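# Set block flat on rack rails, keep rope on table

## Task

Put the block so it lies flat, resting across both rails of the rack. The rope starts draped over the table edge; when the scene ends, no part of it may hang beyond the table.

## Robot and tools

Robot: two six-joint arms, left_arm and right_arm. Their bases are at (+0.051, +0.381, +0.045) m and (-0.049, -0.461, +0.045) m, both almost unrotated. right_arm has a right hand and left_arm a mirrored left hand. Each hand has index, middle and ring fingers plus a thumb, with rubber caps on the last 3 cm of each digit. Each hand has a hand point just off the palm side, near the index and middle knuckles. In the hand's own axes, +z runs toward the straight fingertips and +y points out of the palm face. +x runs across the palm: away from the thumb on the right hand, toward it on the left. A rigid mast on the palm side of the wrist can bump things.

Frame: every position, orientation, velocity and offset uses the scene frame. Its origin is at table-top height, midway between the arms. +z is up, +x points out over the table, and +y points toward left_arm. Camera image sides do not match arm names. Positions are in metres and quaternions are wxyz. Printed poses can be off by a few centimetres.

Row layout: one row is a single flat list of 48 numbers, each in [-1, 1], covering both arms. The order is: left_arm dx, dy, dz, rx, ry, rz; the left hand's 16 motor goals; left current_limit; left speed. The same 24 then follow for right_arm.

Pose numbers are offsets, not poses. They count from that arm's Hand target as it stood when the action or move began, along the scene axes. Every row of an action counts from that same start, not from the previous row. 1.0 means 0.6 m or 180 degrees. rx, ry, rz together form one rotation vector about the Hand target's position. Six zeros re-request the current Hand target. Each control step clips the commanded orientation to within 32 degrees of the measured one.

Hand numbers are absolute goal angles, not offsets; a 0 is itself a goal. Motor order: index_mcp, index_abd, index_pip, index_dip, middle_mcp, middle_abd, middle_pip, middle_dip, ring_mcp, ring_abd, ring_pip, ring_dip, thumb_cmc, thumb_axl, thumb_mcp, thumb_ipl. Straight values are: _mcp +0.75, _abd 0.00, _pip +0.58, _dip +0.70, thumb_cmc +0.71, thumb_axl +0.68, thumb_mcp +0.23, thumb_ipl +0.17. Moving toward -1 curls a finger toward the palm and swings the thumb round in front of it. current_limit maps -1..+1 to 0..550 mA, with a floor of 11 mA. speed gives (speed+1)/2 of 8.5 rad/s. They start at +0.4 and -0.6. To leave a hand unchanged, resend its hand_goal, hand_current_limit and hand_speed.

execute_actions: actions is a list of actions. Each action is a table of up to 15 rows, one row per 1/30 s step; a shorter table repeats its last row. Every action lasts 0.5 s. cameras lists camera names, ["all"] or []. An empty actions list returns images by default.

move: target is either one 48-number row or a list of up to 15 rows. Every row's offsets count from the same starting Hand targets, not from the previous target. speed is path top speed in m/s, 0.002 to 3.6 (default 0.25), and turning is capped at twice that in rad/s. Give one value, or one per target. blend, in m, rounds corners in a list; 0 stops at each target. stop_force is in N, 3 to 120, shared by both arms; an arm's path ends when its wrist sensor feels that much push. zero (default true) re-zeroes the sensor before the move. blocking=false returns after about 0.5 s while motion continues; it cannot be combined with stop_force. Paths are straight, ignore obstacles, and last 0.5 to 10 s. The first target's hand numbers are sent at the start; later ones are sent on arrival once everything rests. The result adds a move: line with the ending (done, off_target, moving, held, fault) and limits (paced = pose clipped, held = steps withheld). With stop_force, use the same hand numbers in every target. Leave stop_force out when backing away from a contact. Keep paths away from an arm's own base.

wait: seconds, 0 to 10. stop: brakes a running move; optional cameras. zoom_image: camera (cam_head_left, cam_head_right, cam_high, cam_left_wrist, cam_right_wrist) and region [x0, y0, x1, y1] in pixels, at most 504 each way. zero_wrist_force: arm. finished_scene: optional scene 1; ending is final. All images are 672x504.

Results: each arm reports end_effector_position, end_effector_quat_wxyz and velocities, plus Hand target, which later offsets count from. The hand point may settle short of it; resend the gap as an offset. Other lines are Joint positions and torques, and Wrist force and Wrist torque in the hand's own axes, with a peak line. Per motor, in the order above: hand_goal, hand_measured, hand_current_ma and hand_state (moving, goal, blocked, overload). Also watch for MOTOR HOT, HAND FAULT and fault lines. After a HAND FAULT line, the rest of that reply's robot calls are skipped.

Avoid: any item leaving the table or being dropped, which fails the task. Also avoid fast impacts and pressing beyond a firm contact. Outside force near 150 N, or joint torque above its limit (wrist joints 24.6 N m, others 132), stops the arm for 10 s. Arms or hands touching each other can end the scene. A finger drawing 495 mA or more for 5 s shuts down for 10 s. Motors reaching 85 °C brake the arm for 30 to 60 s. A brief random nudge may move loose objects.

Each tool is called after "Request:" in YAML: its name, and indented under it one key for each argument.

## Session

Request:
execute_actions:
  actions: []

Scene clock: 0.00 s.
left_arm: end_effector_position=(+0.5658, +0.4545, +0.2525) hand_goal=(+0.754, +0.000, +0.576, +0.696, +0.754, +0.000, +0.576, +0.696, +0.754, +0.000, +0.576, +0.696, +0.714, +0.678, +0.226, +0.168) hand_measured=(+0.754, +0.000, +0.576, +0.696, +0.754, +0.000, +0.576, +0.696, +0.754, +0.000, +0.576, +0.696, +0.714, +0.678, +0.226, +0.168) hand_current_ma=(+0, +0, +0, +0, +0, +0, +0, +0, +0, +0, +0, +0, +0, +0, +0, +0) hand_state=(goal, goal, goal, goal, goal, goal, goal, goal, goal, goal, goal, goal, goal, goal, goal, goal) hand_current_limit=0.40 hand_speed=-0.60 end_effector_quat_wxyz=(-0.389, +0.119, +0.861, +0.307) | right_arm: end_effector_position=(+0.3235, +0.0206, +0.2732) hand_goal=(+0.754, +0.000, +0.576, +0.696, +0.754, +0.000, +0.576, +0.696, +0.754, +0.000, +0.576, +0.696, +0.714, +0.678, +0.226, +0.168) hand_measured=(+0.754, +0.000, +0.576, +0.696, +0.754, +0.000, +0.576, +0.696, +0.754, +0.000, +0.576, +0.696, +0.714, +0.678, +0.226, +0.168) hand_current_ma=(+0, +0, +0, +0, +0, +0, +0, +0, +0, +0, +0, +0, +0, +0, +0, +0) hand_state=(goal, goal, goal, goal, goal, goal, goal, goal, goal, goal, goal, goal, goal, goal, goal, goal) hand_current_limit=0.40 hand_speed=-0.60 end_effector_quat_wxyz=(-0.294, +0.804, +0.517, -0.014)
Joint positions: left_arm=[3.178 -2.108 -1.513 -1.957 2.239 -1.617] | right_arm=[0.607 -1.379 1.667 -1.839 -0.974 1.011]
Joint velocities: within noise
Joint torques (N m): no reading
Wrist force (N): no reading
Wrist torque (N m): no reading
Wrist force, peak (N): no reading
Hand target: left_arm +0.5658, +0.4545, +0.2525; -0.389, +0.119, +0.861, +0.307 | right_arm +0.3235, +0.0206, +0.2732; -0.294, +0.804, +0.517, -0.014

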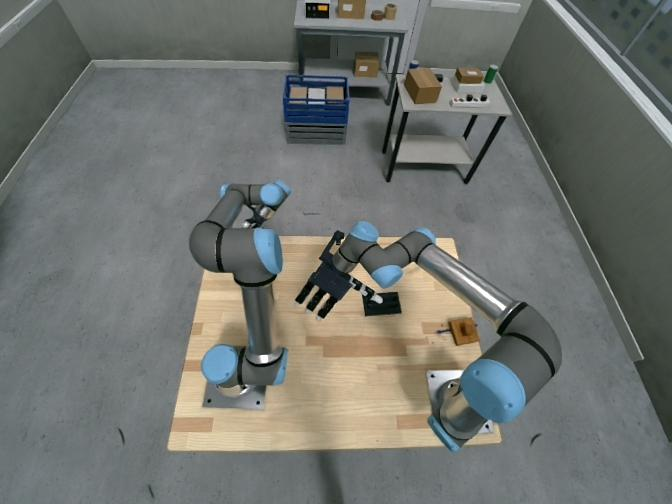

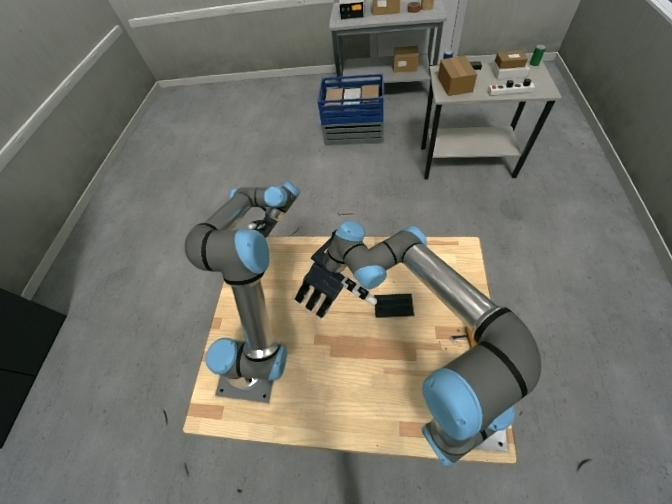

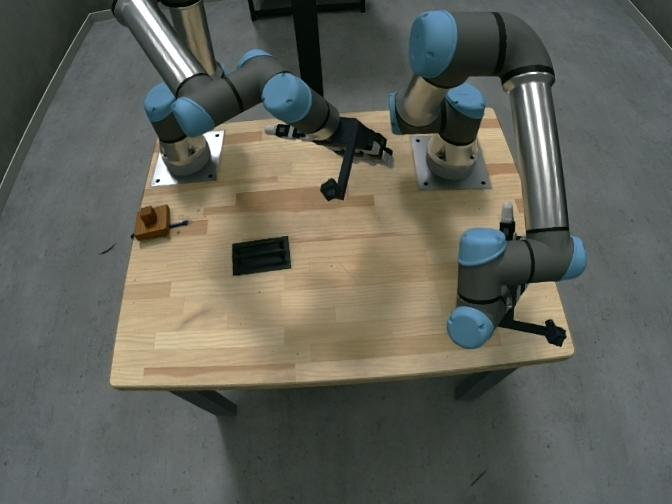

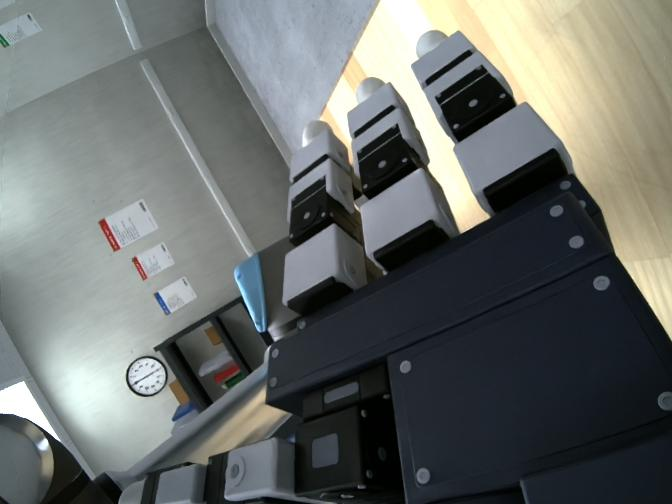

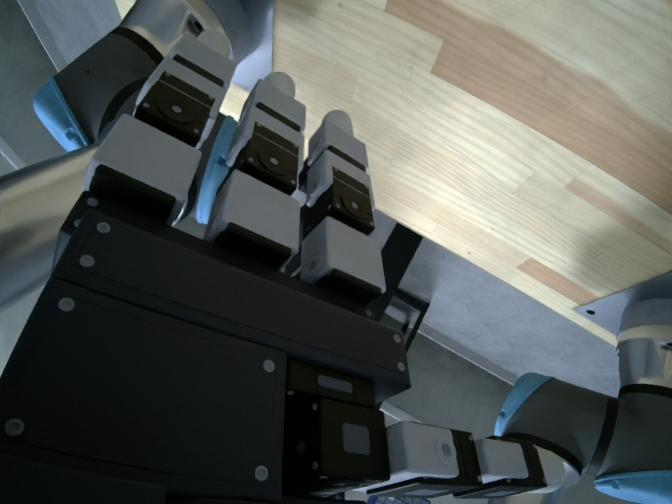

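Request:
zoom_image:
  camera: "cam_high"
  region: [110, 180, 310, 300]

Request:
zoom_image:
  camera: "cam_head_left"
  region: [340, 270, 520, 370]

Request:
zoom_image:
  camera: "cam_head_right"
  region: [360, 270, 540, 370]

Request:
zoom_image:
  camera: "cam_high"
  region: [115, 190, 205, 260]

Scaled by 2.520 from the camera's 672x504 image, which has a finer 960x720 frame.

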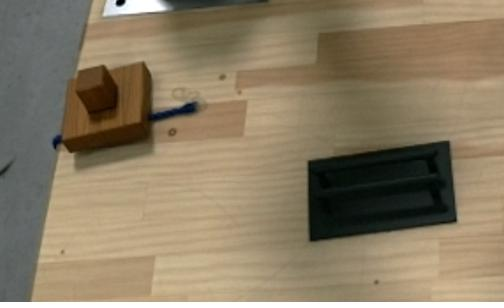

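Scaled by 2.800 from the camera's 672x504 image, which has a finer 960x720 frame.

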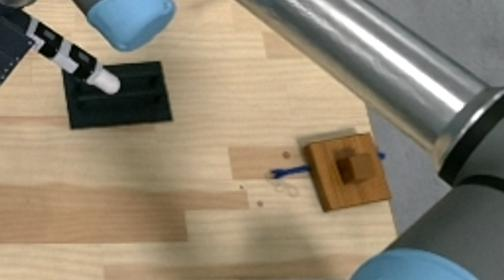

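Scaled by 2.800 from the camera's 672x504 image, which has a finer 960x720 frame.

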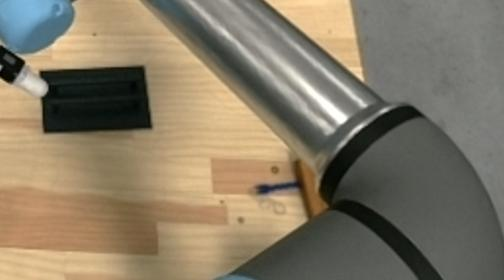

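Scaled by 5.600 from the camera's 672x504 image, which has a finer 960x720 frame.

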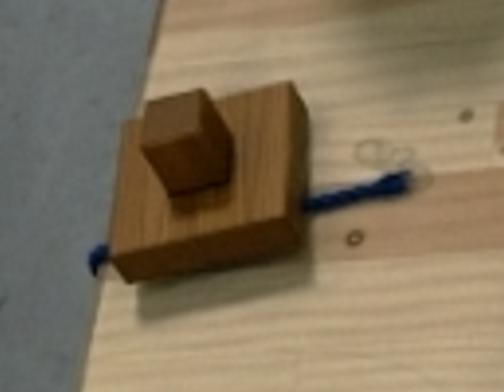

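Request:
zoom_image:
  camera: "cam_high"
  region: [110, 90, 250, 210]

Request:
zoom_image:
  camera: "cam_high"
  region: [380, 80, 520, 200]

Request:
zoom_image:
  camera: "cam_high"
  region: [210, 220, 310, 290]

Request:
zoom_image:
  camera: "cam_head_left"
  region: [400, 220, 540, 350]

Scaled by 3.600 from the camera's 672x504 image, which has a finer 960x720 frame.

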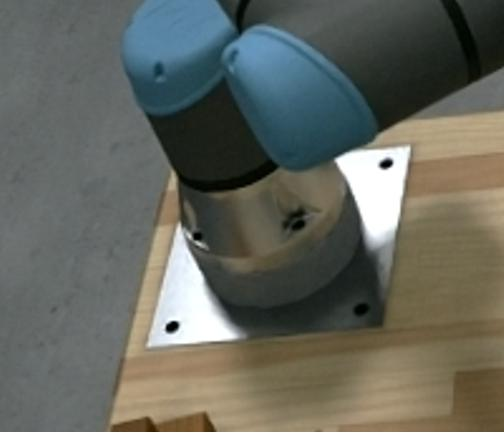

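Scaled by 3.600 from the camera's 672x504 image, which has a finer 960x720 frame.

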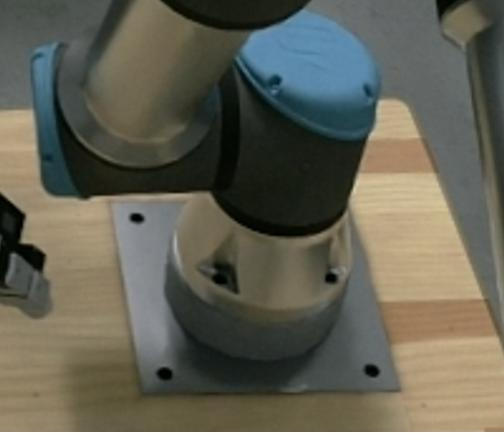

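Scaled by 5.040 from the camera's 672x504 image, which has a finer 960x720 frame.

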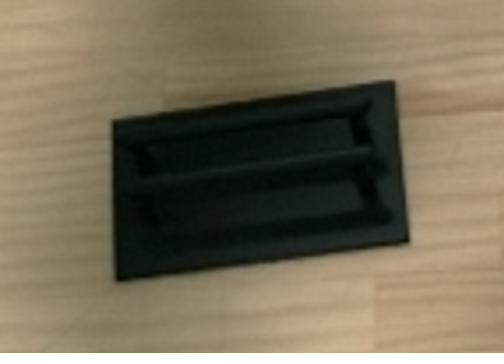

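Scaled by 3.600 from the camera's 672x504 image, which has a finer 960x720 frame.

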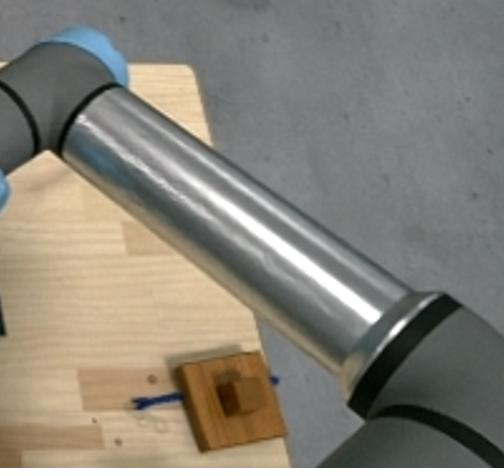

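Request:
move:
  target: [0,0,0,0,0,0,0.754,0,0.576,0.696,0.754,0,0.576,0.696,0.754,0,0.576,0.696,0.714,0.678,0.226,0.168,0.4,-0.6,-0.1742,-0.781,-0.2053,-0.0533,0.1551,0.1769,0.959,0,-0.737,-0.101,0.959,0,-0.737,-0.101,-0.479,0,-0.883,-0.609,-0.571,0.678,-0.112,-0.286,0.4,-0.6]
  speed: 0.3
  cameras: ["all"]

Scene clock: 232.73 s.
left_arm: end_effector_position=(+0.5658, +0.4545, +0.2525) hand_goal=(+0.754, +0.000, +0.576, +0.696, +0.754, +0.000, +0.576, +0.696, +0.754, +0.000, +0.576, +0.696, +0.714, +0.678, +0.226, +0.168) hand_measured=(+0.756, +0.000, +0.576, +0.696, +0.756, +0.000, +0.576, +0.696, +0.756, +0.000, +0.576, +0.696, +0.716, +0.678, +0.226, +0.168) hand_current_ma=(+5, -1, +3, +0, +5, -1, +3, +0, +4, -1, +3, +0, +8, -3, -1, -2) hand_state=(goal, goal, goal, goal, goal, goal, goal, goal, goal, goal, goal, goal, goal, goal, goal, goal) hand_current_limit=0.40 hand_speed=-0.60 end_effector_quat_wxyz=(-0.389, +0.119, +0.861, +0.307) | right_arm: end_effector_position=(+0.2190, -0.4479, +0.1500) hand_goal=(+0.960, +0.000, -0.736, -0.100, +0.960, +0.000, -0.736, -0.100, -0.478, +0.000, -0.882, -0.608, -0.570, +0.678, -0.112, -0.286) hand_measured=(+0.946, +0.000, -0.732, -0.096, +0.946, +0.000, -0.732, -0.096, -0.380, +0.000, -0.630, -0.514, -0.568, +0.678, -0.112, -0.284) hand_current_ma=(-28, +0, +5, +4, -28, +0, +4, +4, +347, +0, +385, +307, +2, -1, +1, +4) hand_state=(goal, goal, goal, goal, goal, goal, goal, goal, blocked, goal, blocked, blocked, goal, goal, goal, goal) hand_current_limit=0.40 hand_speed=-0.60 end_effector_quat_wxyz=(-0.327, +0.627, +0.627, -0.326) end_effector_velocity=(+0.000, -0.002, +0.000) end_effector_angular_velocity=(-0.004, +0.001, +0.003)
Joint positions: left_arm=[3.178 -2.108 -1.513 -1.957 2.239 -1.617] | right_arm=[-0.227 -1.593 2.127 -1.159 -1.77 -0.142]
Joint velocities: left_arm=[within noise] | right_arm=[-0.002 0 0 0 -0.007 0]
Joint torques (N m): left_arm=[0.2 38.39 17.62 0.44 1.11 0.09] | right_arm=[-10.49 -29.59 -19.71 1.03 -2.53 -0.67]
Wrist force (N): left_arm=[0.4 0.1 0.0] | right_arm=[0.7 0.0 -1.1]
Wrist torque (N m): left_arm=[0.01 -0.05 0.04] | right_arm=[0.09 -0.03 0.08]
Wrist force, peak (N): left_arm=[0.5 -0.3 -0.1] | right_arm=[2.0 -0.6 0.4]
Hand target: left_arm +0.5658, +0.4545, +0.2525; -0.389, +0.119, +0.861, +0.307 | right_arm +0.2190, -0.4480, +0.1500; -0.327, +0.627, +0.627, -0.326
Off the commanded pose: left_arm 0.000 m, 0 deg | right_arm 0.000 m, 0 deg.
move: done

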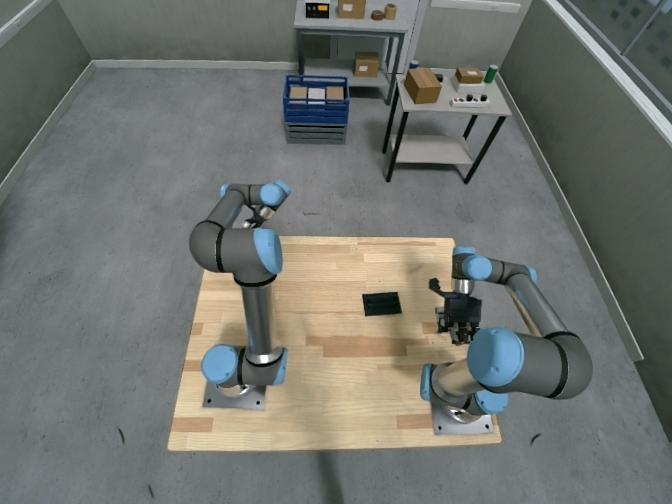

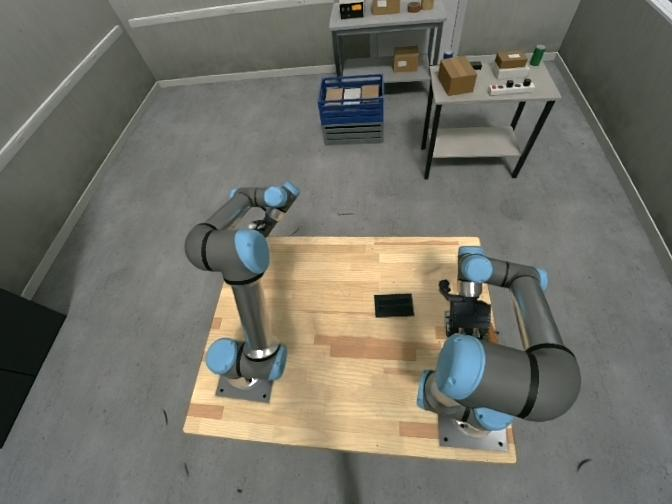

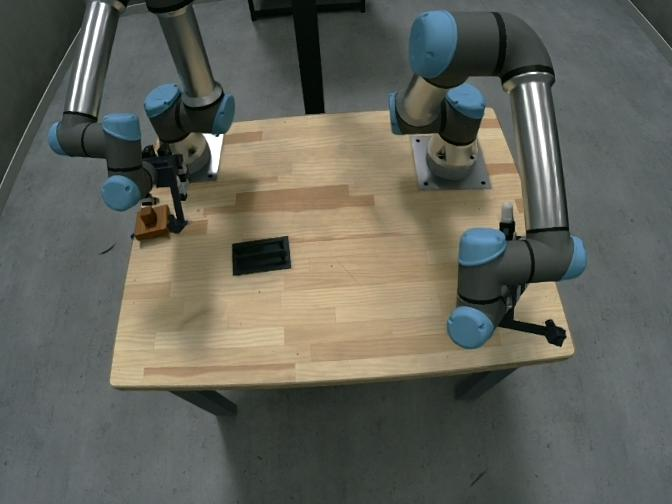

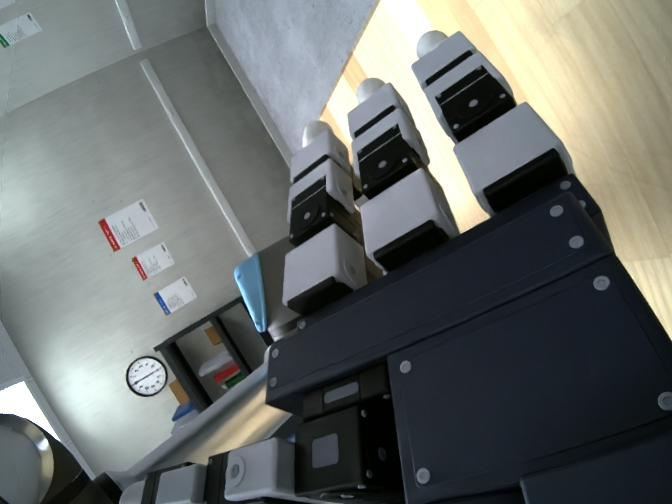

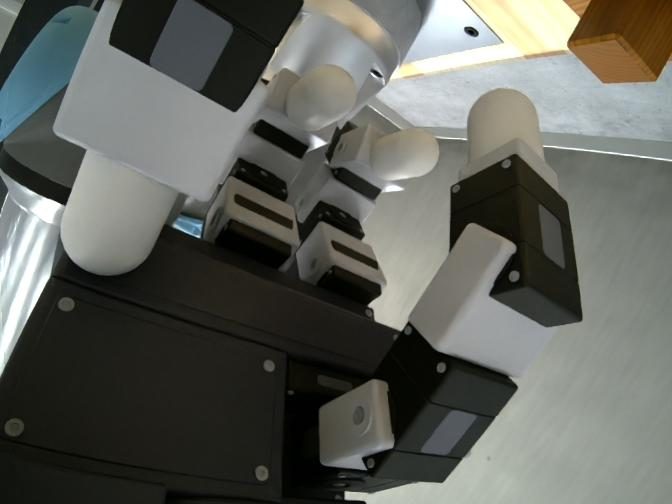

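Request:
zoom_image:
  camera: "cam_high"
  region: [80, 130, 220, 260]

Request:
zoom_image:
  camera: "cam_right_wrist"
  region: [250, 0, 672, 300]

Request:
zoom_image:
  camera: "cam_head_left"
  region: [410, 230, 530, 350]

Request:
zoom_image:
  camera: "cam_head_right"
  region: [420, 230, 540, 350]

Scaled by 3.600 from the camera's 672x504 image, which has a finer 960x720 frame.

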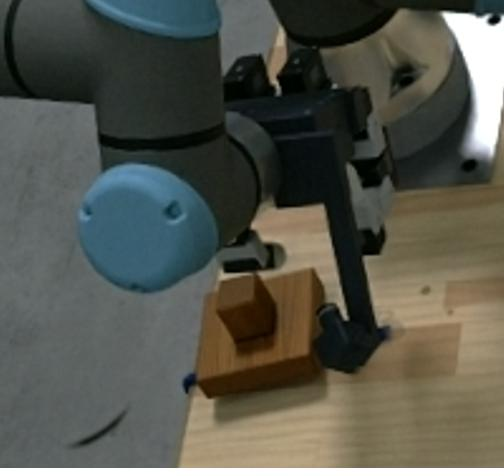

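Scaled by 1.194 from the camera's 672x504 image, which has a finer 960x720 frame.

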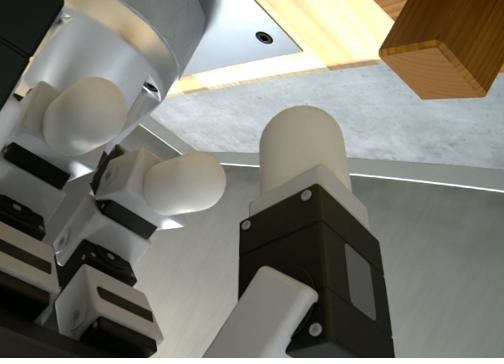

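Scaled by 4.200 from the camera's 672x504 image, which has a finer 960x720 frame.

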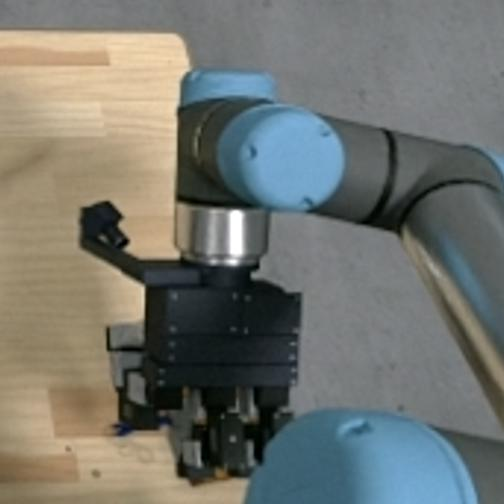

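Scaled by 4.200 from the camera's 672x504 image, which has a finer 960x720 frame.

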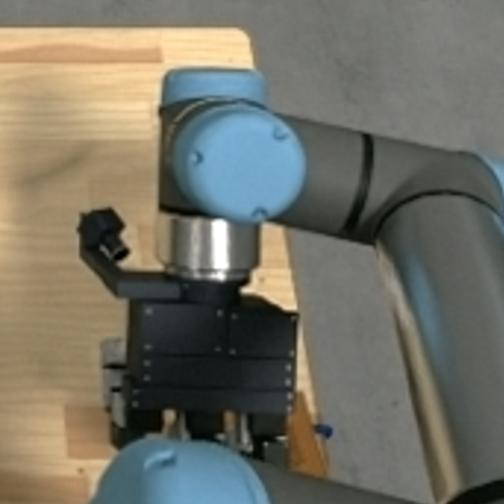

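Request:
move:
  target: [0,0,0,0,0,0,0.754,0,0.576,0.696,0.754,0,0.576,0.696,0.754,0,0.576,0.696,0.714,0.678,0.226,0.168,0.4,-0.6,0.0112,0.0133,-0.15,0,0,0,0.959,0,-0.737,-0.101,0.959,0,-0.737,-0.101,-0.34,0,-0.58,-0.48,-0.486,0.678,-0.112,-0.286,0.4,-0.6]
  speed: 0.15
  cameras: ["cam_high","cam_right_wrist","cam_head_left"]

Request:
zoom_image:
  camera: "cam_high"
  region: [100, 160, 220, 260]

Request:
zoom_image:
  camera: "cam_right_wrist"
  region: [200, 0, 672, 300]

Scene clock: 261.17 s.
left_arm: end_effector_position=(+0.5658, +0.4545, +0.2525) hand_goal=(+0.754, +0.000, +0.576, +0.696, +0.754, +0.000, +0.576, +0.696, +0.754, +0.000, +0.576, +0.696, +0.714, +0.678, +0.226, +0.168) hand_measured=(+0.756, +0.000, +0.576, +0.696, +0.756, +0.000, +0.576, +0.696, +0.756, +0.000, +0.576, +0.696, +0.716, +0.678, +0.226, +0.168) hand_current_ma=(+5, -1, +3, +0, +5, -1, +3, +0, +4, -1, +3, +0, +8, -3, -1, -2) hand_state=(goal, goal, goal, goal, goal, goal, goal, goal, goal, goal, goal, goal, goal, goal, goal, goal) hand_current_limit=0.40 hand_speed=-0.60 end_effector_quat_wxyz=(-0.389, +0.119, +0.861, +0.307) | right_arm: end_effector_position=(+0.2257, -0.4400, +0.0601) hand_goal=(+0.960, +0.000, -0.736, -0.100, +0.960, +0.000, -0.736, -0.100, -0.340, +0.000, -0.580, -0.480, -0.486, +0.678, -0.112, -0.286) hand_measured=(+0.946, +0.000, -0.732, -0.096, +0.946, +0.000, -0.732, -0.096, -0.338, +0.000, -0.580, -0.480, -0.490, +0.678, -0.112, -0.284) hand_current_ma=(-27, +0, +5, +3, -28, +0, +4, +4, +3, +0, +0, +0, -5, -1, +1, +4) hand_state=(goal, goal, goal, goal, goal, goal, goal, goal, goal, goal, goal, goal, goal, goal, goal, goal) hand_current_limit=0.40 hand_speed=-0.60 end_effector_quat_wxyz=(-0.327, +0.627, +0.627, -0.326)
Joint positions: left_arm=[3.178 -2.108 -1.513 -1.957 2.239 -1.617] | right_arm=[-0.203 -1.414 2.226 -1.434 -1.751 -0.128]
Joint torques (N m): left_arm=[0.2 38.95 17.75 0.43 1.09 0.09] | right_arm=[-8.73 -15.09 -17.15 -1.53 -1.93 -1.62]
Wrist force (N): left_arm=[0.6 0.1 0.0] | right_arm=[0.5 0.2 -0.8]
Wrist torque (N m): left_arm=[0.01 -0.09 0.05] | right_arm=[0.08 -0.02 0.06]
Wrist force, peak (N): left_arm=[0.6 0.1 0.0] | right_arm=[0.6 -1.6 -2.0]
Hand target: left_arm +0.5658, +0.4545, +0.2525; -0.389, +0.119, +0.861, +0.307 | right_arm +0.2257, -0.4400, +0.0600; -0.327, +0.627, +0.627, -0.326
Off the commanded pose: left_arm 0.000 m, 0 deg | right_arm 0.000 m, 0 deg.
move: done
Images, in order (width x height): cam_head_left 672x504, cam_high 672x504, cam_right_wrist 672x504.

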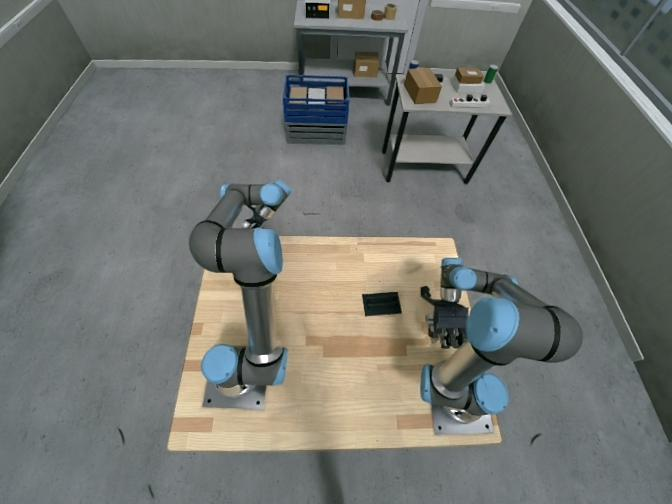

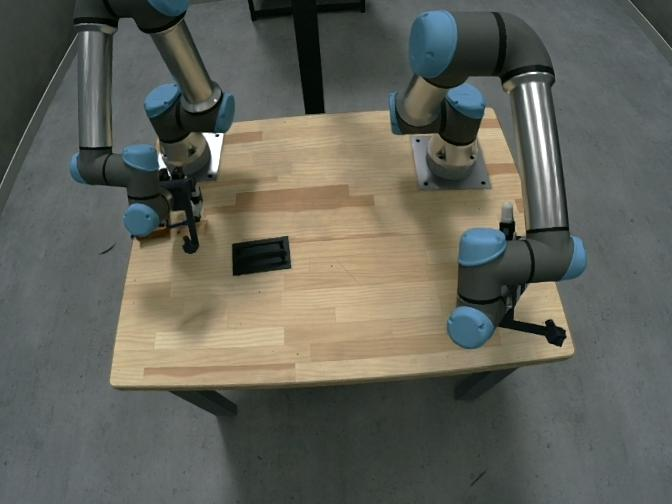

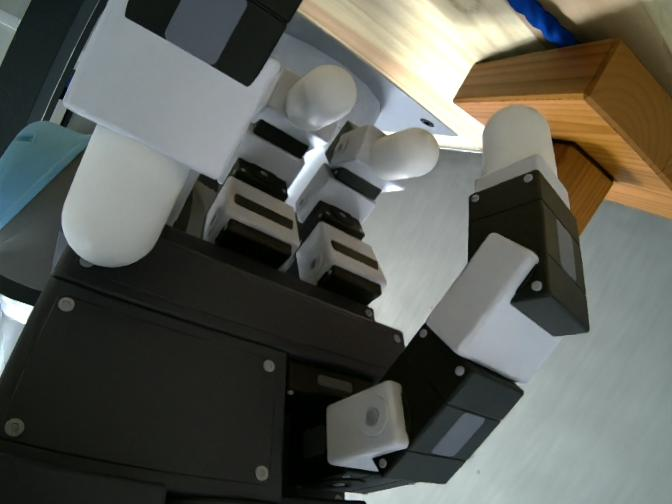

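Scaled by 4.200 from the camera's 672x504 image, which has a finer 960x720 frame.

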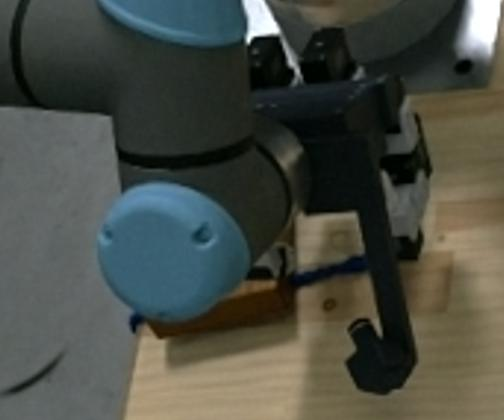

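Scaled by 1.068 from the camera's 672x504 image, which has a finer 960x720 frame.

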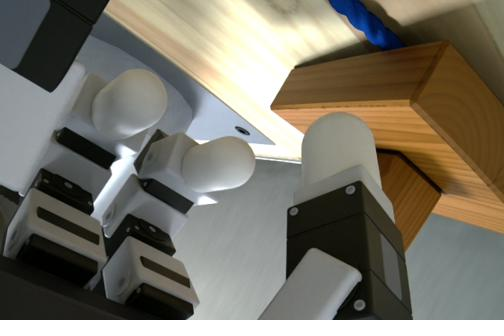

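Request:
move:
  target: [0,0,0,0,0,0,0.754,0,0.576,0.696,0.754,0,0.576,0.696,0.754,0,0.576,0.696,0.714,0.678,0.226,0.168,0.4,-0.6,0,0,-0.0617,0,0,0,0.959,0,-0.737,-0.101,0.959,0,-0.737,-0.101,-0.34,0,-0.58,-0.48,-0.486,0.678,-0.112,-0.286,0.4,-0.6]
  speed: 0.05
  stop_force: 5
  cameras: ["cam_high","cam_right_wrist"]

Request:
zoom_image:
  camera: "cam_high"
  region: [100, 160, 220, 260]

Request:
zoom_image:
  camera: "cam_right_wrist"
  region: [200, 0, 672, 300]

Scene clock: 273.73 s.
left_arm: end_effector_position=(+0.5658, +0.4545, +0.2525) hand_goal=(+0.754, +0.000, +0.576, +0.696, +0.754, +0.000, +0.576, +0.696, +0.754, +0.000, +0.576, +0.696, +0.714, +0.678, +0.226, +0.168) hand_measured=(+0.756, +0.000, +0.576, +0.696, +0.756, +0.000, +0.576, +0.696, +0.756, +0.000, +0.576, +0.696, +0.716, +0.678, +0.226, +0.168) hand_current_ma=(+5, -1, +3, +0, +5, -1, +3, +0, +4, -1, +3, +0, +8, -3, -1, -2) hand_state=(goal, goal, goal, goal, goal, goal, goal, goal, goal, goal, goal, goal, goal, goal, goal, goal) hand_current_limit=0.40 hand_speed=-0.60 end_effector_quat_wxyz=(-0.389, +0.119, +0.861, +0.307) | right_arm: end_effector_position=(+0.2257, -0.4400, +0.0230) hand_goal=(+0.960, +0.000, -0.736, -0.100, +0.960, +0.000, -0.736, -0.100, -0.340, +0.000, -0.580, -0.480, -0.486, +0.678, -0.112, -0.286) hand_measured=(+0.946, +0.000, -0.732, -0.096, +0.946, +0.000, -0.732, -0.096, -0.338, +0.000, -0.580, -0.480, -0.490, +0.678, -0.112, -0.284) hand_current_ma=(-27, +0, +5, +3, -28, +0, +4, +4, +3, +0, +0, +0, -5, -1, +1, +4) hand_state=(goal, goal, goal, goal, goal, goal, goal, goal, goal, goal, goal, goal, goal, goal, goal, goal) hand_current_limit=0.40 hand_speed=-0.60 end_effector_quat_wxyz=(-0.327, +0.627, +0.627, -0.326)
Joint positions: left_arm=[3.178 -2.108 -1.513 -1.957 2.239 -1.617] | right_arm=[-0.203 -1.329 2.259 -1.552 -1.751 -0.128]
Joint torques (N m): left_arm=[0.46 38.38 18 0.4 1.13 0.11] | right_arm=[-7.22 -35.73 -20.56 -1.13 -1.87 -1.56]
Wrist force (N): left_arm=[0.3 0.1 0.1] | right_arm=[0.6 0.2 -1.0]
Wrist torque (N m): left_arm=[0.00 -0.04 0.03] | right_arm=[0.10 -0.01 0.08]
Wrist force, peak (N): left_arm=[0.7 -0.1 0.1] | right_arm=[0.4 -0.4 -1.3]
Hand target: left_arm +0.5658, +0.4545, +0.2525; -0.389, +0.119, +0.861, +0.307 | right_arm +0.2257, -0.4400, +0.0230; -0.327, +0.627, +0.627, -0.326
Off the commanded pose: left_arm 0.000 m, 0 deg | right_arm 0.000 m, 0 deg.
move: done
Images, in order (width x height): cam_high 672x504, cam_right_wrist 672x504.

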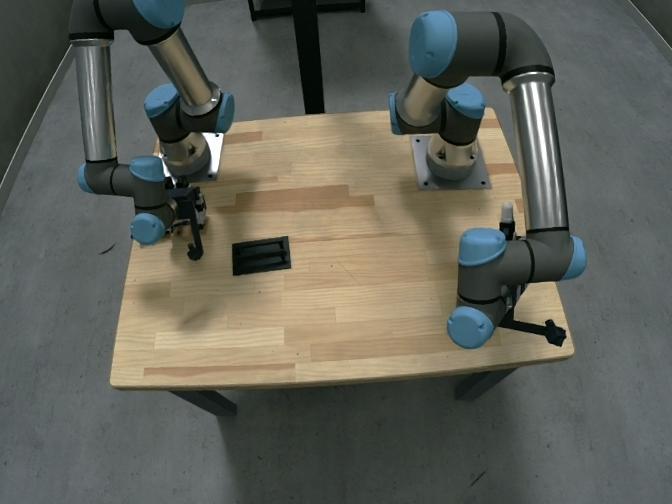

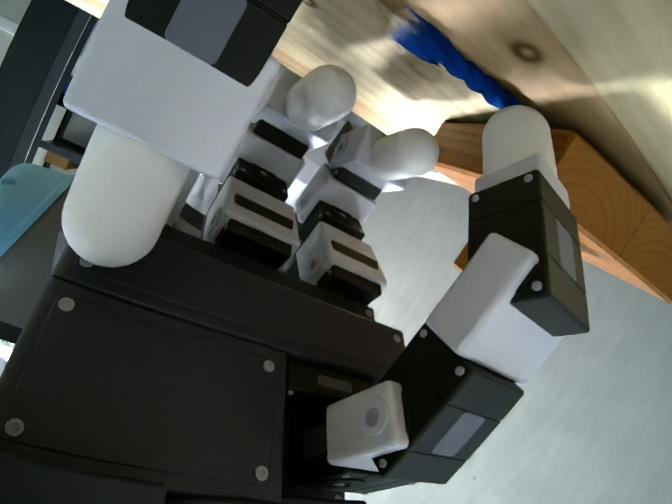

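Scaled by 4.200 from the camera's 672x504 image, which has a finer 960x720 frame.

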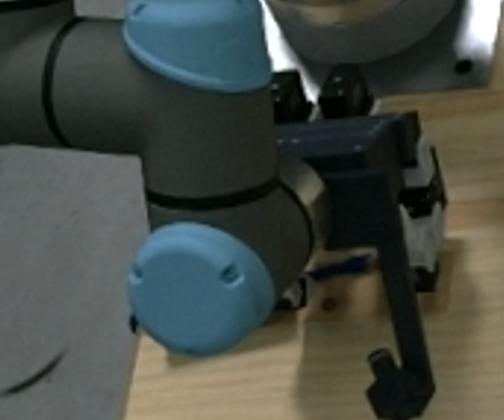

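Scaled by 1.068 from the camera's 672x504 image, which has a finer 960x720 frame.

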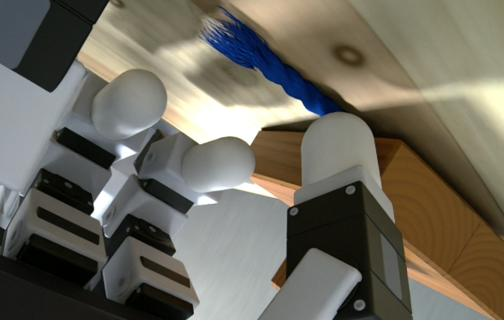

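Request:
zoom_image:
  camera: "cam_high"
  region: [150, 205, 206, 245]

Scaled by 9.000 from the camera's 672x504 image, which has a finer 960x720 frame.

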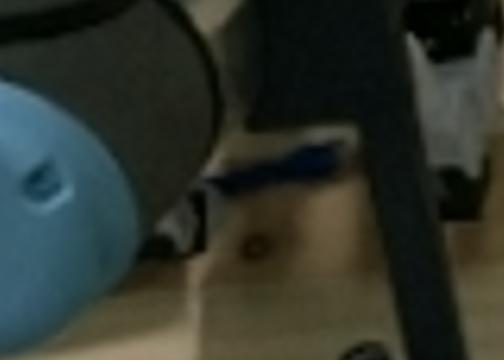

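Request:
move:
  target: [0,0,0,0,0,0,0.754,0,0.576,0.696,0.754,0,0.576,0.696,0.754,0,0.576,0.696,0.714,0.678,0.226,0.168,0.4,-0.6,0.005,0,-0.032,0,0,0,0.959,0,-0.737,-0.101,0.959,0,-0.737,-0.101,-0.34,0,-0.58,-0.48,-0.486,0.678,-0.112,-0.286,0.4,-0.6]
  speed: 0.02
  stop_force: 4
  cameras: ["cam_high","cam_right_wrist"]

Request:
zoom_image:
  camera: "cam_right_wrist"
  region: [200, 0, 672, 300]

Scene clock: 308.10 s.
left_arm: end_effector_position=(+0.5658, +0.4545, +0.2525) hand_goal=(+0.754, +0.000, +0.576, +0.696, +0.754, +0.000, +0.576, +0.696, +0.754, +0.000, +0.576, +0.696, +0.714, +0.678, +0.226, +0.168) hand_measured=(+0.756, +0.000, +0.576, +0.696, +0.756, +0.000, +0.576, +0.696, +0.756, +0.000, +0.576, +0.696, +0.716, +0.678, +0.226, +0.168) hand_current_ma=(+5, -1, +3, +0, +5, -1, +3, +0, +4, -1, +3, +0, +8, -3, -1, -2) hand_state=(goal, goal, goal, goal, goal, goal, goal, goal, goal, goal, goal, goal, goal, goal, goal, goal) hand_current_limit=0.40 hand_speed=-0.60 end_effector_quat_wxyz=(-0.389, +0.119, +0.861, +0.307) | right_arm: end_effector_position=(+0.2278, -0.4400, +0.0092) hand_goal=(+0.960, +0.000, -0.736, -0.100, +0.960, +0.000, -0.736, -0.100, -0.340, +0.000, -0.580, -0.480, -0.486, +0.678, -0.112, -0.286) hand_measured=(+0.946, +0.000, -0.732, -0.096, +0.946, +0.000, -0.732, -0.096, -0.338, +0.000, -0.580, -0.480, -0.490, +0.678, -0.108, -0.290) hand_current_ma=(-27, +0, +5, +3, -28, +0, +4, +4, +3, +0, +0, +0, -4, -1, +6, -6) hand_state=(goal, goal, goal, goal, goal, goal, goal, goal, goal, goal, goal, goal, goal, goal, goal, goal) hand_current_limit=0.40 hand_speed=-0.60 end_effector_quat_wxyz=(-0.327, +0.627, +0.628, -0.326)
Joint positions: left_arm=[3.178 -2.108 -1.513 -1.957 2.239 -1.617] | right_arm=[-0.202 -1.291 2.263 -1.594 -1.75 -0.128]
Joint torques (N m): left_arm=[0.23 38.88 18.29 0.46 1.18 0.19] | right_arm=[-8.23 -19.35 -19.14 -1.36 -0.81 -1.44]
Wrist force (N): left_arm=[0.2 0.0 -0.2] | right_arm=[0.5 -0.4 -1.7]
Wrist torque (N m): left_arm=[0.02 -0.03 0.02] | right_arm=[0.07 0.00 0.05]
Wrist force, peak (N): left_arm=[0.4 0.0 -0.4] | right_arm=[0.8 -6.5 -8.5]
Hand target: left_arm +0.5658, +0.4545, +0.2525; -0.389, +0.119, +0.861, +0.307 | right_arm +0.2278, -0.4400, +0.0092; -0.327, +0.627, +0.627, -0.326 (not the last commanded pose)
Off the commanded pose: left_arm 0.000 m, 0 deg | right_arm 0.005 m, 0 deg.
move: contact (right_arm)
Images, in order (width x height): cam_high 672x504, cam_right_wrist 672x504.

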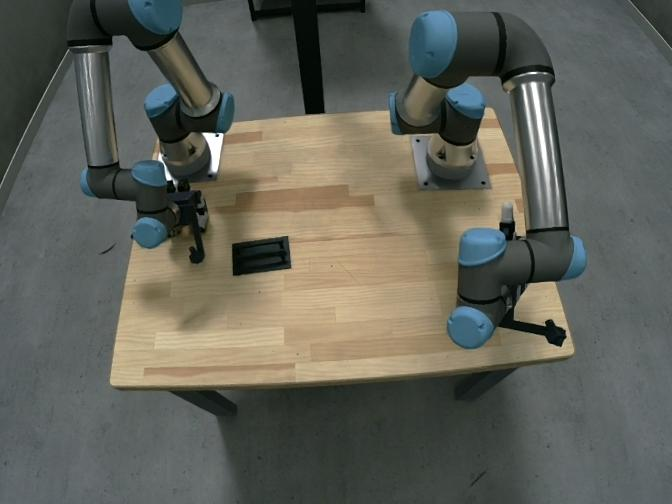

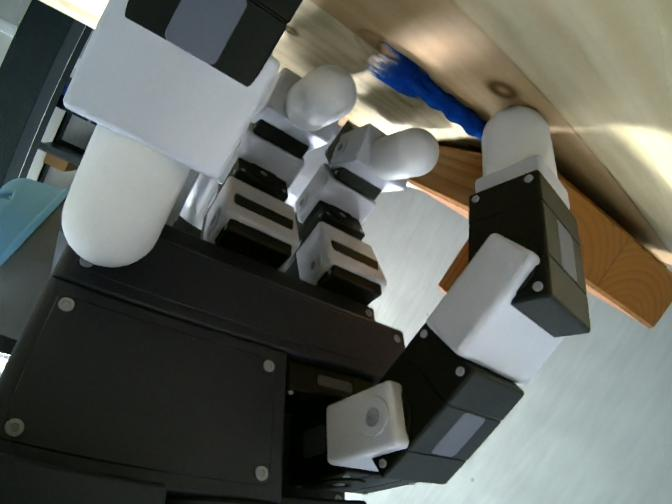

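Scaled by 1.068 from the camera's 672x504 image, which has a finer 960x720 frame.

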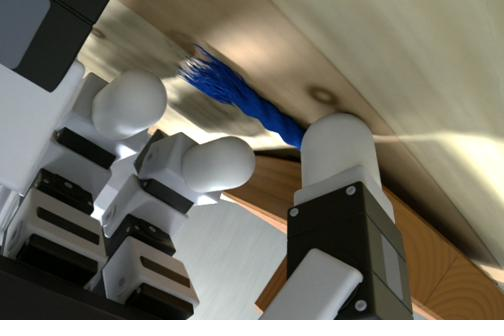

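Request:
move:
  target: [0,0,0,0,0,0,0.754,0,0.576,0.696,0.754,0,0.576,0.696,0.754,0,0.576,0.696,0.714,0.678,0.226,0.168,0.4,-0.6,0,0,0,0,0,0,0.753,0,-0.533,-0.101,0.959,0,-0.737,-0.101,-0.34,0,-0.58,-0.48,-0.486,0.678,-0.303,-0.103,0.4,-0.75]
  speed: 0.05
  cameras: ["cam_right_wrist"]

Request:
zoom_image:
  camera: "cam_right_wrist"
  region: [300, 0, 600, 200]

Scene clock: 327.00 s.
left_arm: end_effector_position=(+0.5658, +0.4545, +0.2525) hand_goal=(+0.754, +0.000, +0.576, +0.696, +0.754, +0.000, +0.576, +0.696, +0.754, +0.000, +0.576, +0.696, +0.714, +0.678, +0.226, +0.168) hand_measured=(+0.756, +0.000, +0.576, +0.696, +0.756, +0.000, +0.576, +0.696, +0.756, +0.000, +0.576, +0.696, +0.716, +0.678, +0.226, +0.168) hand_current_ma=(+5, -1, +3, +0, +5, -1, +3, +0, +4, -1, +3, +0, +8, -3, -1, -2) hand_state=(goal, goal, goal, goal, goal, goal, goal, goal, goal, goal, goal, goal, goal, goal, goal, goal) hand_current_limit=0.40 hand_speed=-0.60 end_effector_quat_wxyz=(-0.389, +0.119, +0.861, +0.307) | right_arm: end_effector_position=(+0.2279, -0.4401, +0.0092) hand_goal=(+0.754, +0.000, -0.532, -0.100, +0.960, +0.000, -0.736, -0.100, -0.340, +0.000, -0.580, -0.480, -0.486, +0.678, -0.302, -0.102) hand_measured=(+0.790, +0.000, -0.554, -0.112, +0.946, +0.000, -0.732, -0.096, -0.338, +0.000, -0.580, -0.480, -0.490, +0.678, -0.158, -0.220) hand_current_ma=(+94, +0, -45, -18, -28, +0, +4, +4, +3, +0, +0, +0, -4, -1, +385, -385) hand_state=(blocked, goal, blocked, goal, goal, goal, goal, goal, goal, goal, goal, goal, goal, goal, blocked, blocked) hand_current_limit=0.40 hand_speed=-0.75 end_effector_quat_wxyz=(-0.327, +0.627, +0.628, -0.326)
Joint positions: left_arm=[3.178 -2.108 -1.513 -1.957 2.239 -1.617] | right_arm=[-0.202 -1.291 2.262 -1.594 -1.75 -0.128]
Joint torques (N m): left_arm=[0.68 38.32 18.28 0.53 1.14 0.16] | right_arm=[-8.16 -16.29 3.75 2.33 -0.8 -1.38]
Wrist force (N): left_arm=[0.4 0.2 0.0] | right_arm=[2.4 -26.7 -30.0]
Wrist torque (N m): left_arm=[0.02 -0.05 0.03] | right_arm=[-1.19 -0.66 0.41]
Wrist force, peak (N): left_arm=[0.7 0.0 0.0] | right_arm=[2.4 -27.3 -30.0]
Hand target: left_arm +0.5658, +0.4545, +0.2525; -0.389, +0.119, +0.861, +0.307 | right_arm +0.2278, -0.4400, +0.0092; -0.327, +0.627, +0.627, -0.326
Off the commanded pose: left_arm 0.000 m, 0 deg | right_arm 0.000 m, 0 deg.
move: done
Images, in order (width x height): cam_right_wrist 672x504.

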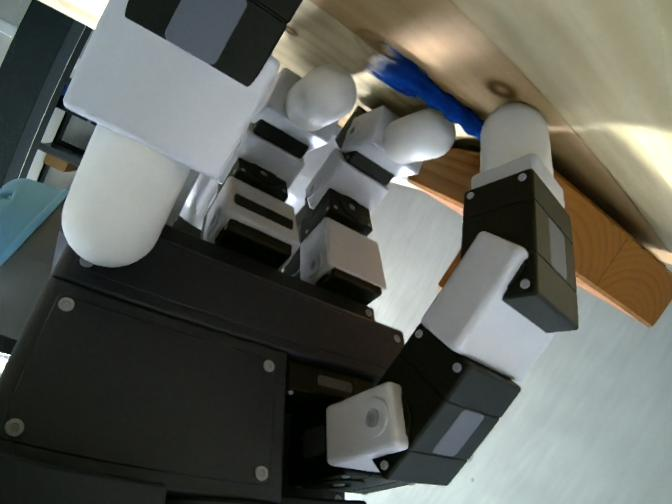

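Scaled by 1.680 from the camera's 672x504 image, which has a finer 960x720 frame.

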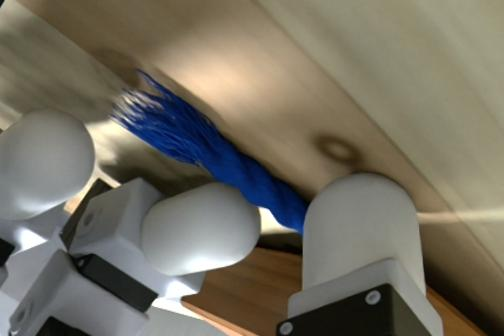

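Request:
move:
  target: [0,0,0,0,0,0,0.754,0,0.576,0.696,0.754,0,0.576,0.696,0.754,0,0.576,0.696,0.714,0.678,0.226,0.168,0.4,-0.6,0,0,0.0083,0,0,0,0.753,0,-0.562,-0.101,0.959,0,-0.737,-0.101,-0.34,0,-0.58,-0.48,-0.486,0.678,-0.303,-0.103,0.2,-0.75]
  speed: 0.02

Request:
move:
  target: [0,0,0,0,0,0,0.754,0,0.576,0.696,0.754,0,0.576,0.696,0.754,0,0.576,0.696,0.714,0.678,0.226,0.168,0.4,-0.6,0,0,-0.013,0,0,0,0.753,0,-0.562,-0.101,0.959,0,-0.737,-0.101,-0.34,0,-0.58,-0.48,-0.486,0.678,-0.303,-0.103,0.2,-0.75]
  speed: 0.01
  stop_force: 3
  cameras: ["cam_right_wrist"]

Request:
zoom_image:
  camera: "cam_right_wrist"
  region: [300, 0, 600, 200]

Scene clock: 342.90 s.
left_arm: end_effector_position=(+0.5658, +0.4545, +0.2525) hand_goal=(+0.754, +0.000, +0.576, +0.696, +0.754, +0.000, +0.576, +0.696, +0.754, +0.000, +0.576, +0.696, +0.714, +0.678, +0.226, +0.168) hand_measured=(+0.756, +0.000, +0.576, +0.696, +0.756, +0.000, +0.576, +0.696, +0.756, +0.000, +0.576, +0.696, +0.716, +0.678, +0.226, +0.168) hand_current_ma=(+5, -1, +3, +0, +5, -1, +3, +0, +4, -1, +3, +0, +8, -3, -1, -2) hand_state=(goal, goal, goal, goal, goal, goal, goal, goal, goal, goal, goal, goal, goal, goal, goal, goal) hand_current_limit=0.40 hand_speed=-0.60 end_effector_quat_wxyz=(-0.389, +0.119, +0.861, +0.307) | right_arm: end_effector_position=(+0.2278, -0.4400, +0.0142) hand_goal=(+0.754, +0.000, -0.562, -0.100, +0.960, +0.000, -0.736, -0.100, -0.340, +0.000, -0.580, -0.480, -0.486, +0.678, -0.302, -0.102) hand_measured=(+0.750, +0.000, -0.562, -0.102, +0.946, +0.000, -0.732, -0.096, -0.338, +0.000, -0.580, -0.480, -0.490, +0.676, -0.298, -0.100) hand_current_ma=(-4, +0, +1, -2, -28, +0, +4, +4, +3, +0, +0, +0, -4, -3, +8, +4) hand_state=(goal, goal, goal, goal, goal, goal, goal, goal, goal, goal, goal, goal, goal, goal, goal, goal) hand_current_limit=0.20 hand_speed=-0.75 end_effector_quat_wxyz=(-0.327, +0.627, +0.628, -0.326)
Joint positions: left_arm=[3.178 -2.108 -1.513 -1.957 2.239 -1.617] | right_arm=[-0.202 -1.303 2.259 -1.578 -1.75 -0.128]
Joint torques (N m): left_arm=[0.25 38.71 19.03 0.48 1.16 0.26] | right_arm=[-6.35 -17.45 -17.51 -1.72 1.15 -1.25]
Wrist force (N): left_arm=[0.5 0.0 -0.4] | right_arm=[0.5 0.2 -1.0]
Wrist torque (N m): left_arm=[0.03 -0.08 0.05] | right_arm=[0.09 0.01 0.07]
Wrist force, peak (N): left_arm=[0.5 0.0 -0.4] | right_arm=[2.3 -27.2 -31.4]
Hand target: left_arm +0.5658, +0.4545, +0.2525; -0.389, +0.119, +0.861, +0.307 | right_arm +0.2278, -0.4400, +0.0142; -0.327, +0.627, +0.627, -0.326
Off the commanded pose: left_arm 0.000 m, 0 deg | right_arm 0.000 m, 0 deg.
move: done

Scene clock: 344.33 s.
left_arm: end_effector_position=(+0.5658, +0.4545, +0.2525) hand_goal=(+0.754, +0.000, +0.576, +0.696, +0.754, +0.000, +0.576, +0.696, +0.754, +0.000, +0.576, +0.696, +0.714, +0.678, +0.226, +0.168) hand_measured=(+0.756, +0.000, +0.576, +0.696, +0.756, +0.000, +0.576, +0.696, +0.756, +0.000, +0.576, +0.696, +0.716, +0.678, +0.226, +0.168) hand_current_ma=(+5, -1, +3, +0, +5, -1, +3, +0, +4, -1, +3, +0, +8, -3, -1, -2) hand_state=(goal, goal, goal, goal, goal, goal, goal, goal, goal, goal, goal, goal, goal, goal, goal, goal) hand_current_limit=0.40 hand_speed=-0.60 end_effector_quat_wxyz=(-0.389, +0.119, +0.861, +0.307) | right_arm: end_effector_position=(+0.2278, -0.4400, +0.0100) hand_goal=(+0.754, +0.000, -0.562, -0.100, +0.960, +0.000, -0.736, -0.100, -0.340, +0.000, -0.580, -0.480, -0.486, +0.678, -0.302, -0.102) hand_measured=(+0.754, +0.000, -0.562, -0.102, +0.946, +0.000, -0.732, -0.096, -0.338, +0.000, -0.580, -0.480, -0.490, +0.676, -0.298, -0.100) hand_current_ma=(+0, +0, +0, -2, -28, +0, +4, +4, +3, +0, +0, +0, -4, -3, +7, +4) hand_state=(goal, goal, goal, goal, goal, goal, goal, goal, goal, goal, goal, goal, goal, goal, goal, goal) hand_current_limit=0.20 hand_speed=-0.75 end_effector_quat_wxyz=(-0.327, +0.627, +0.627, -0.326)
Joint positions: left_arm=[3.178 -2.108 -1.513 -1.957 2.239 -1.617] | right_arm=[-0.202 -1.293 2.262 -1.591 -1.75 -0.128]
Joint torques (N m): left_arm=[0.54 38.96 18.56 0.45 1.24 0.2] | right_arm=[-8.04 -37.13 -19.9 -0.81 0.74 -1.4]
Wrist force (N): left_arm=[0.3 0.0 0.0] | right_arm=[0.2 -0.4 -1.0]
Wrist torque (N m): left_arm=[0.00 -0.04 0.03] | right_arm=[0.07 0.03 0.04]
Wrist force, peak (N): left_arm=[0.5 0.1 -0.1] | right_arm=[0.6 -2.1 -3.0]
Hand target: left_arm +0.5658, +0.4545, +0.2525; -0.389, +0.119, +0.861, +0.307 | right_arm +0.2278, -0.4400, +0.0100; -0.327, +0.627, +0.627, -0.326 (not the last commanded pose)
Off the commanded pose: left_arm 0.000 m, 0 deg | right_arm 0.004 m, 0 deg.
move: contact (right_arm)
Images, in order (width x height): cam_right_wrist 672x504.

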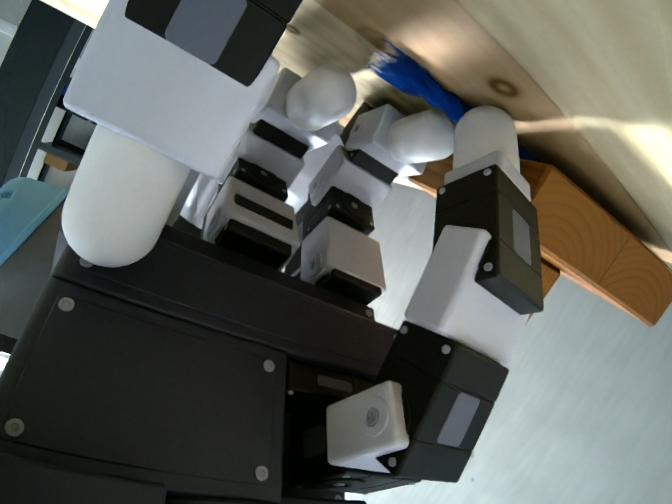

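Scaled by 1.680 from the camera's 672x504 image, which has a finer 960x720 frame.

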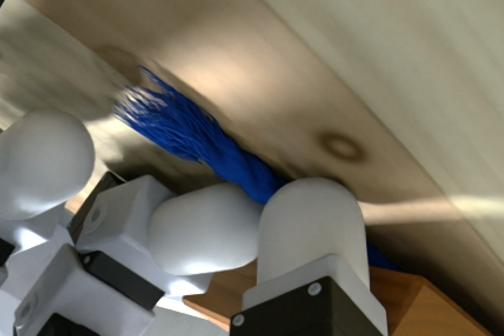

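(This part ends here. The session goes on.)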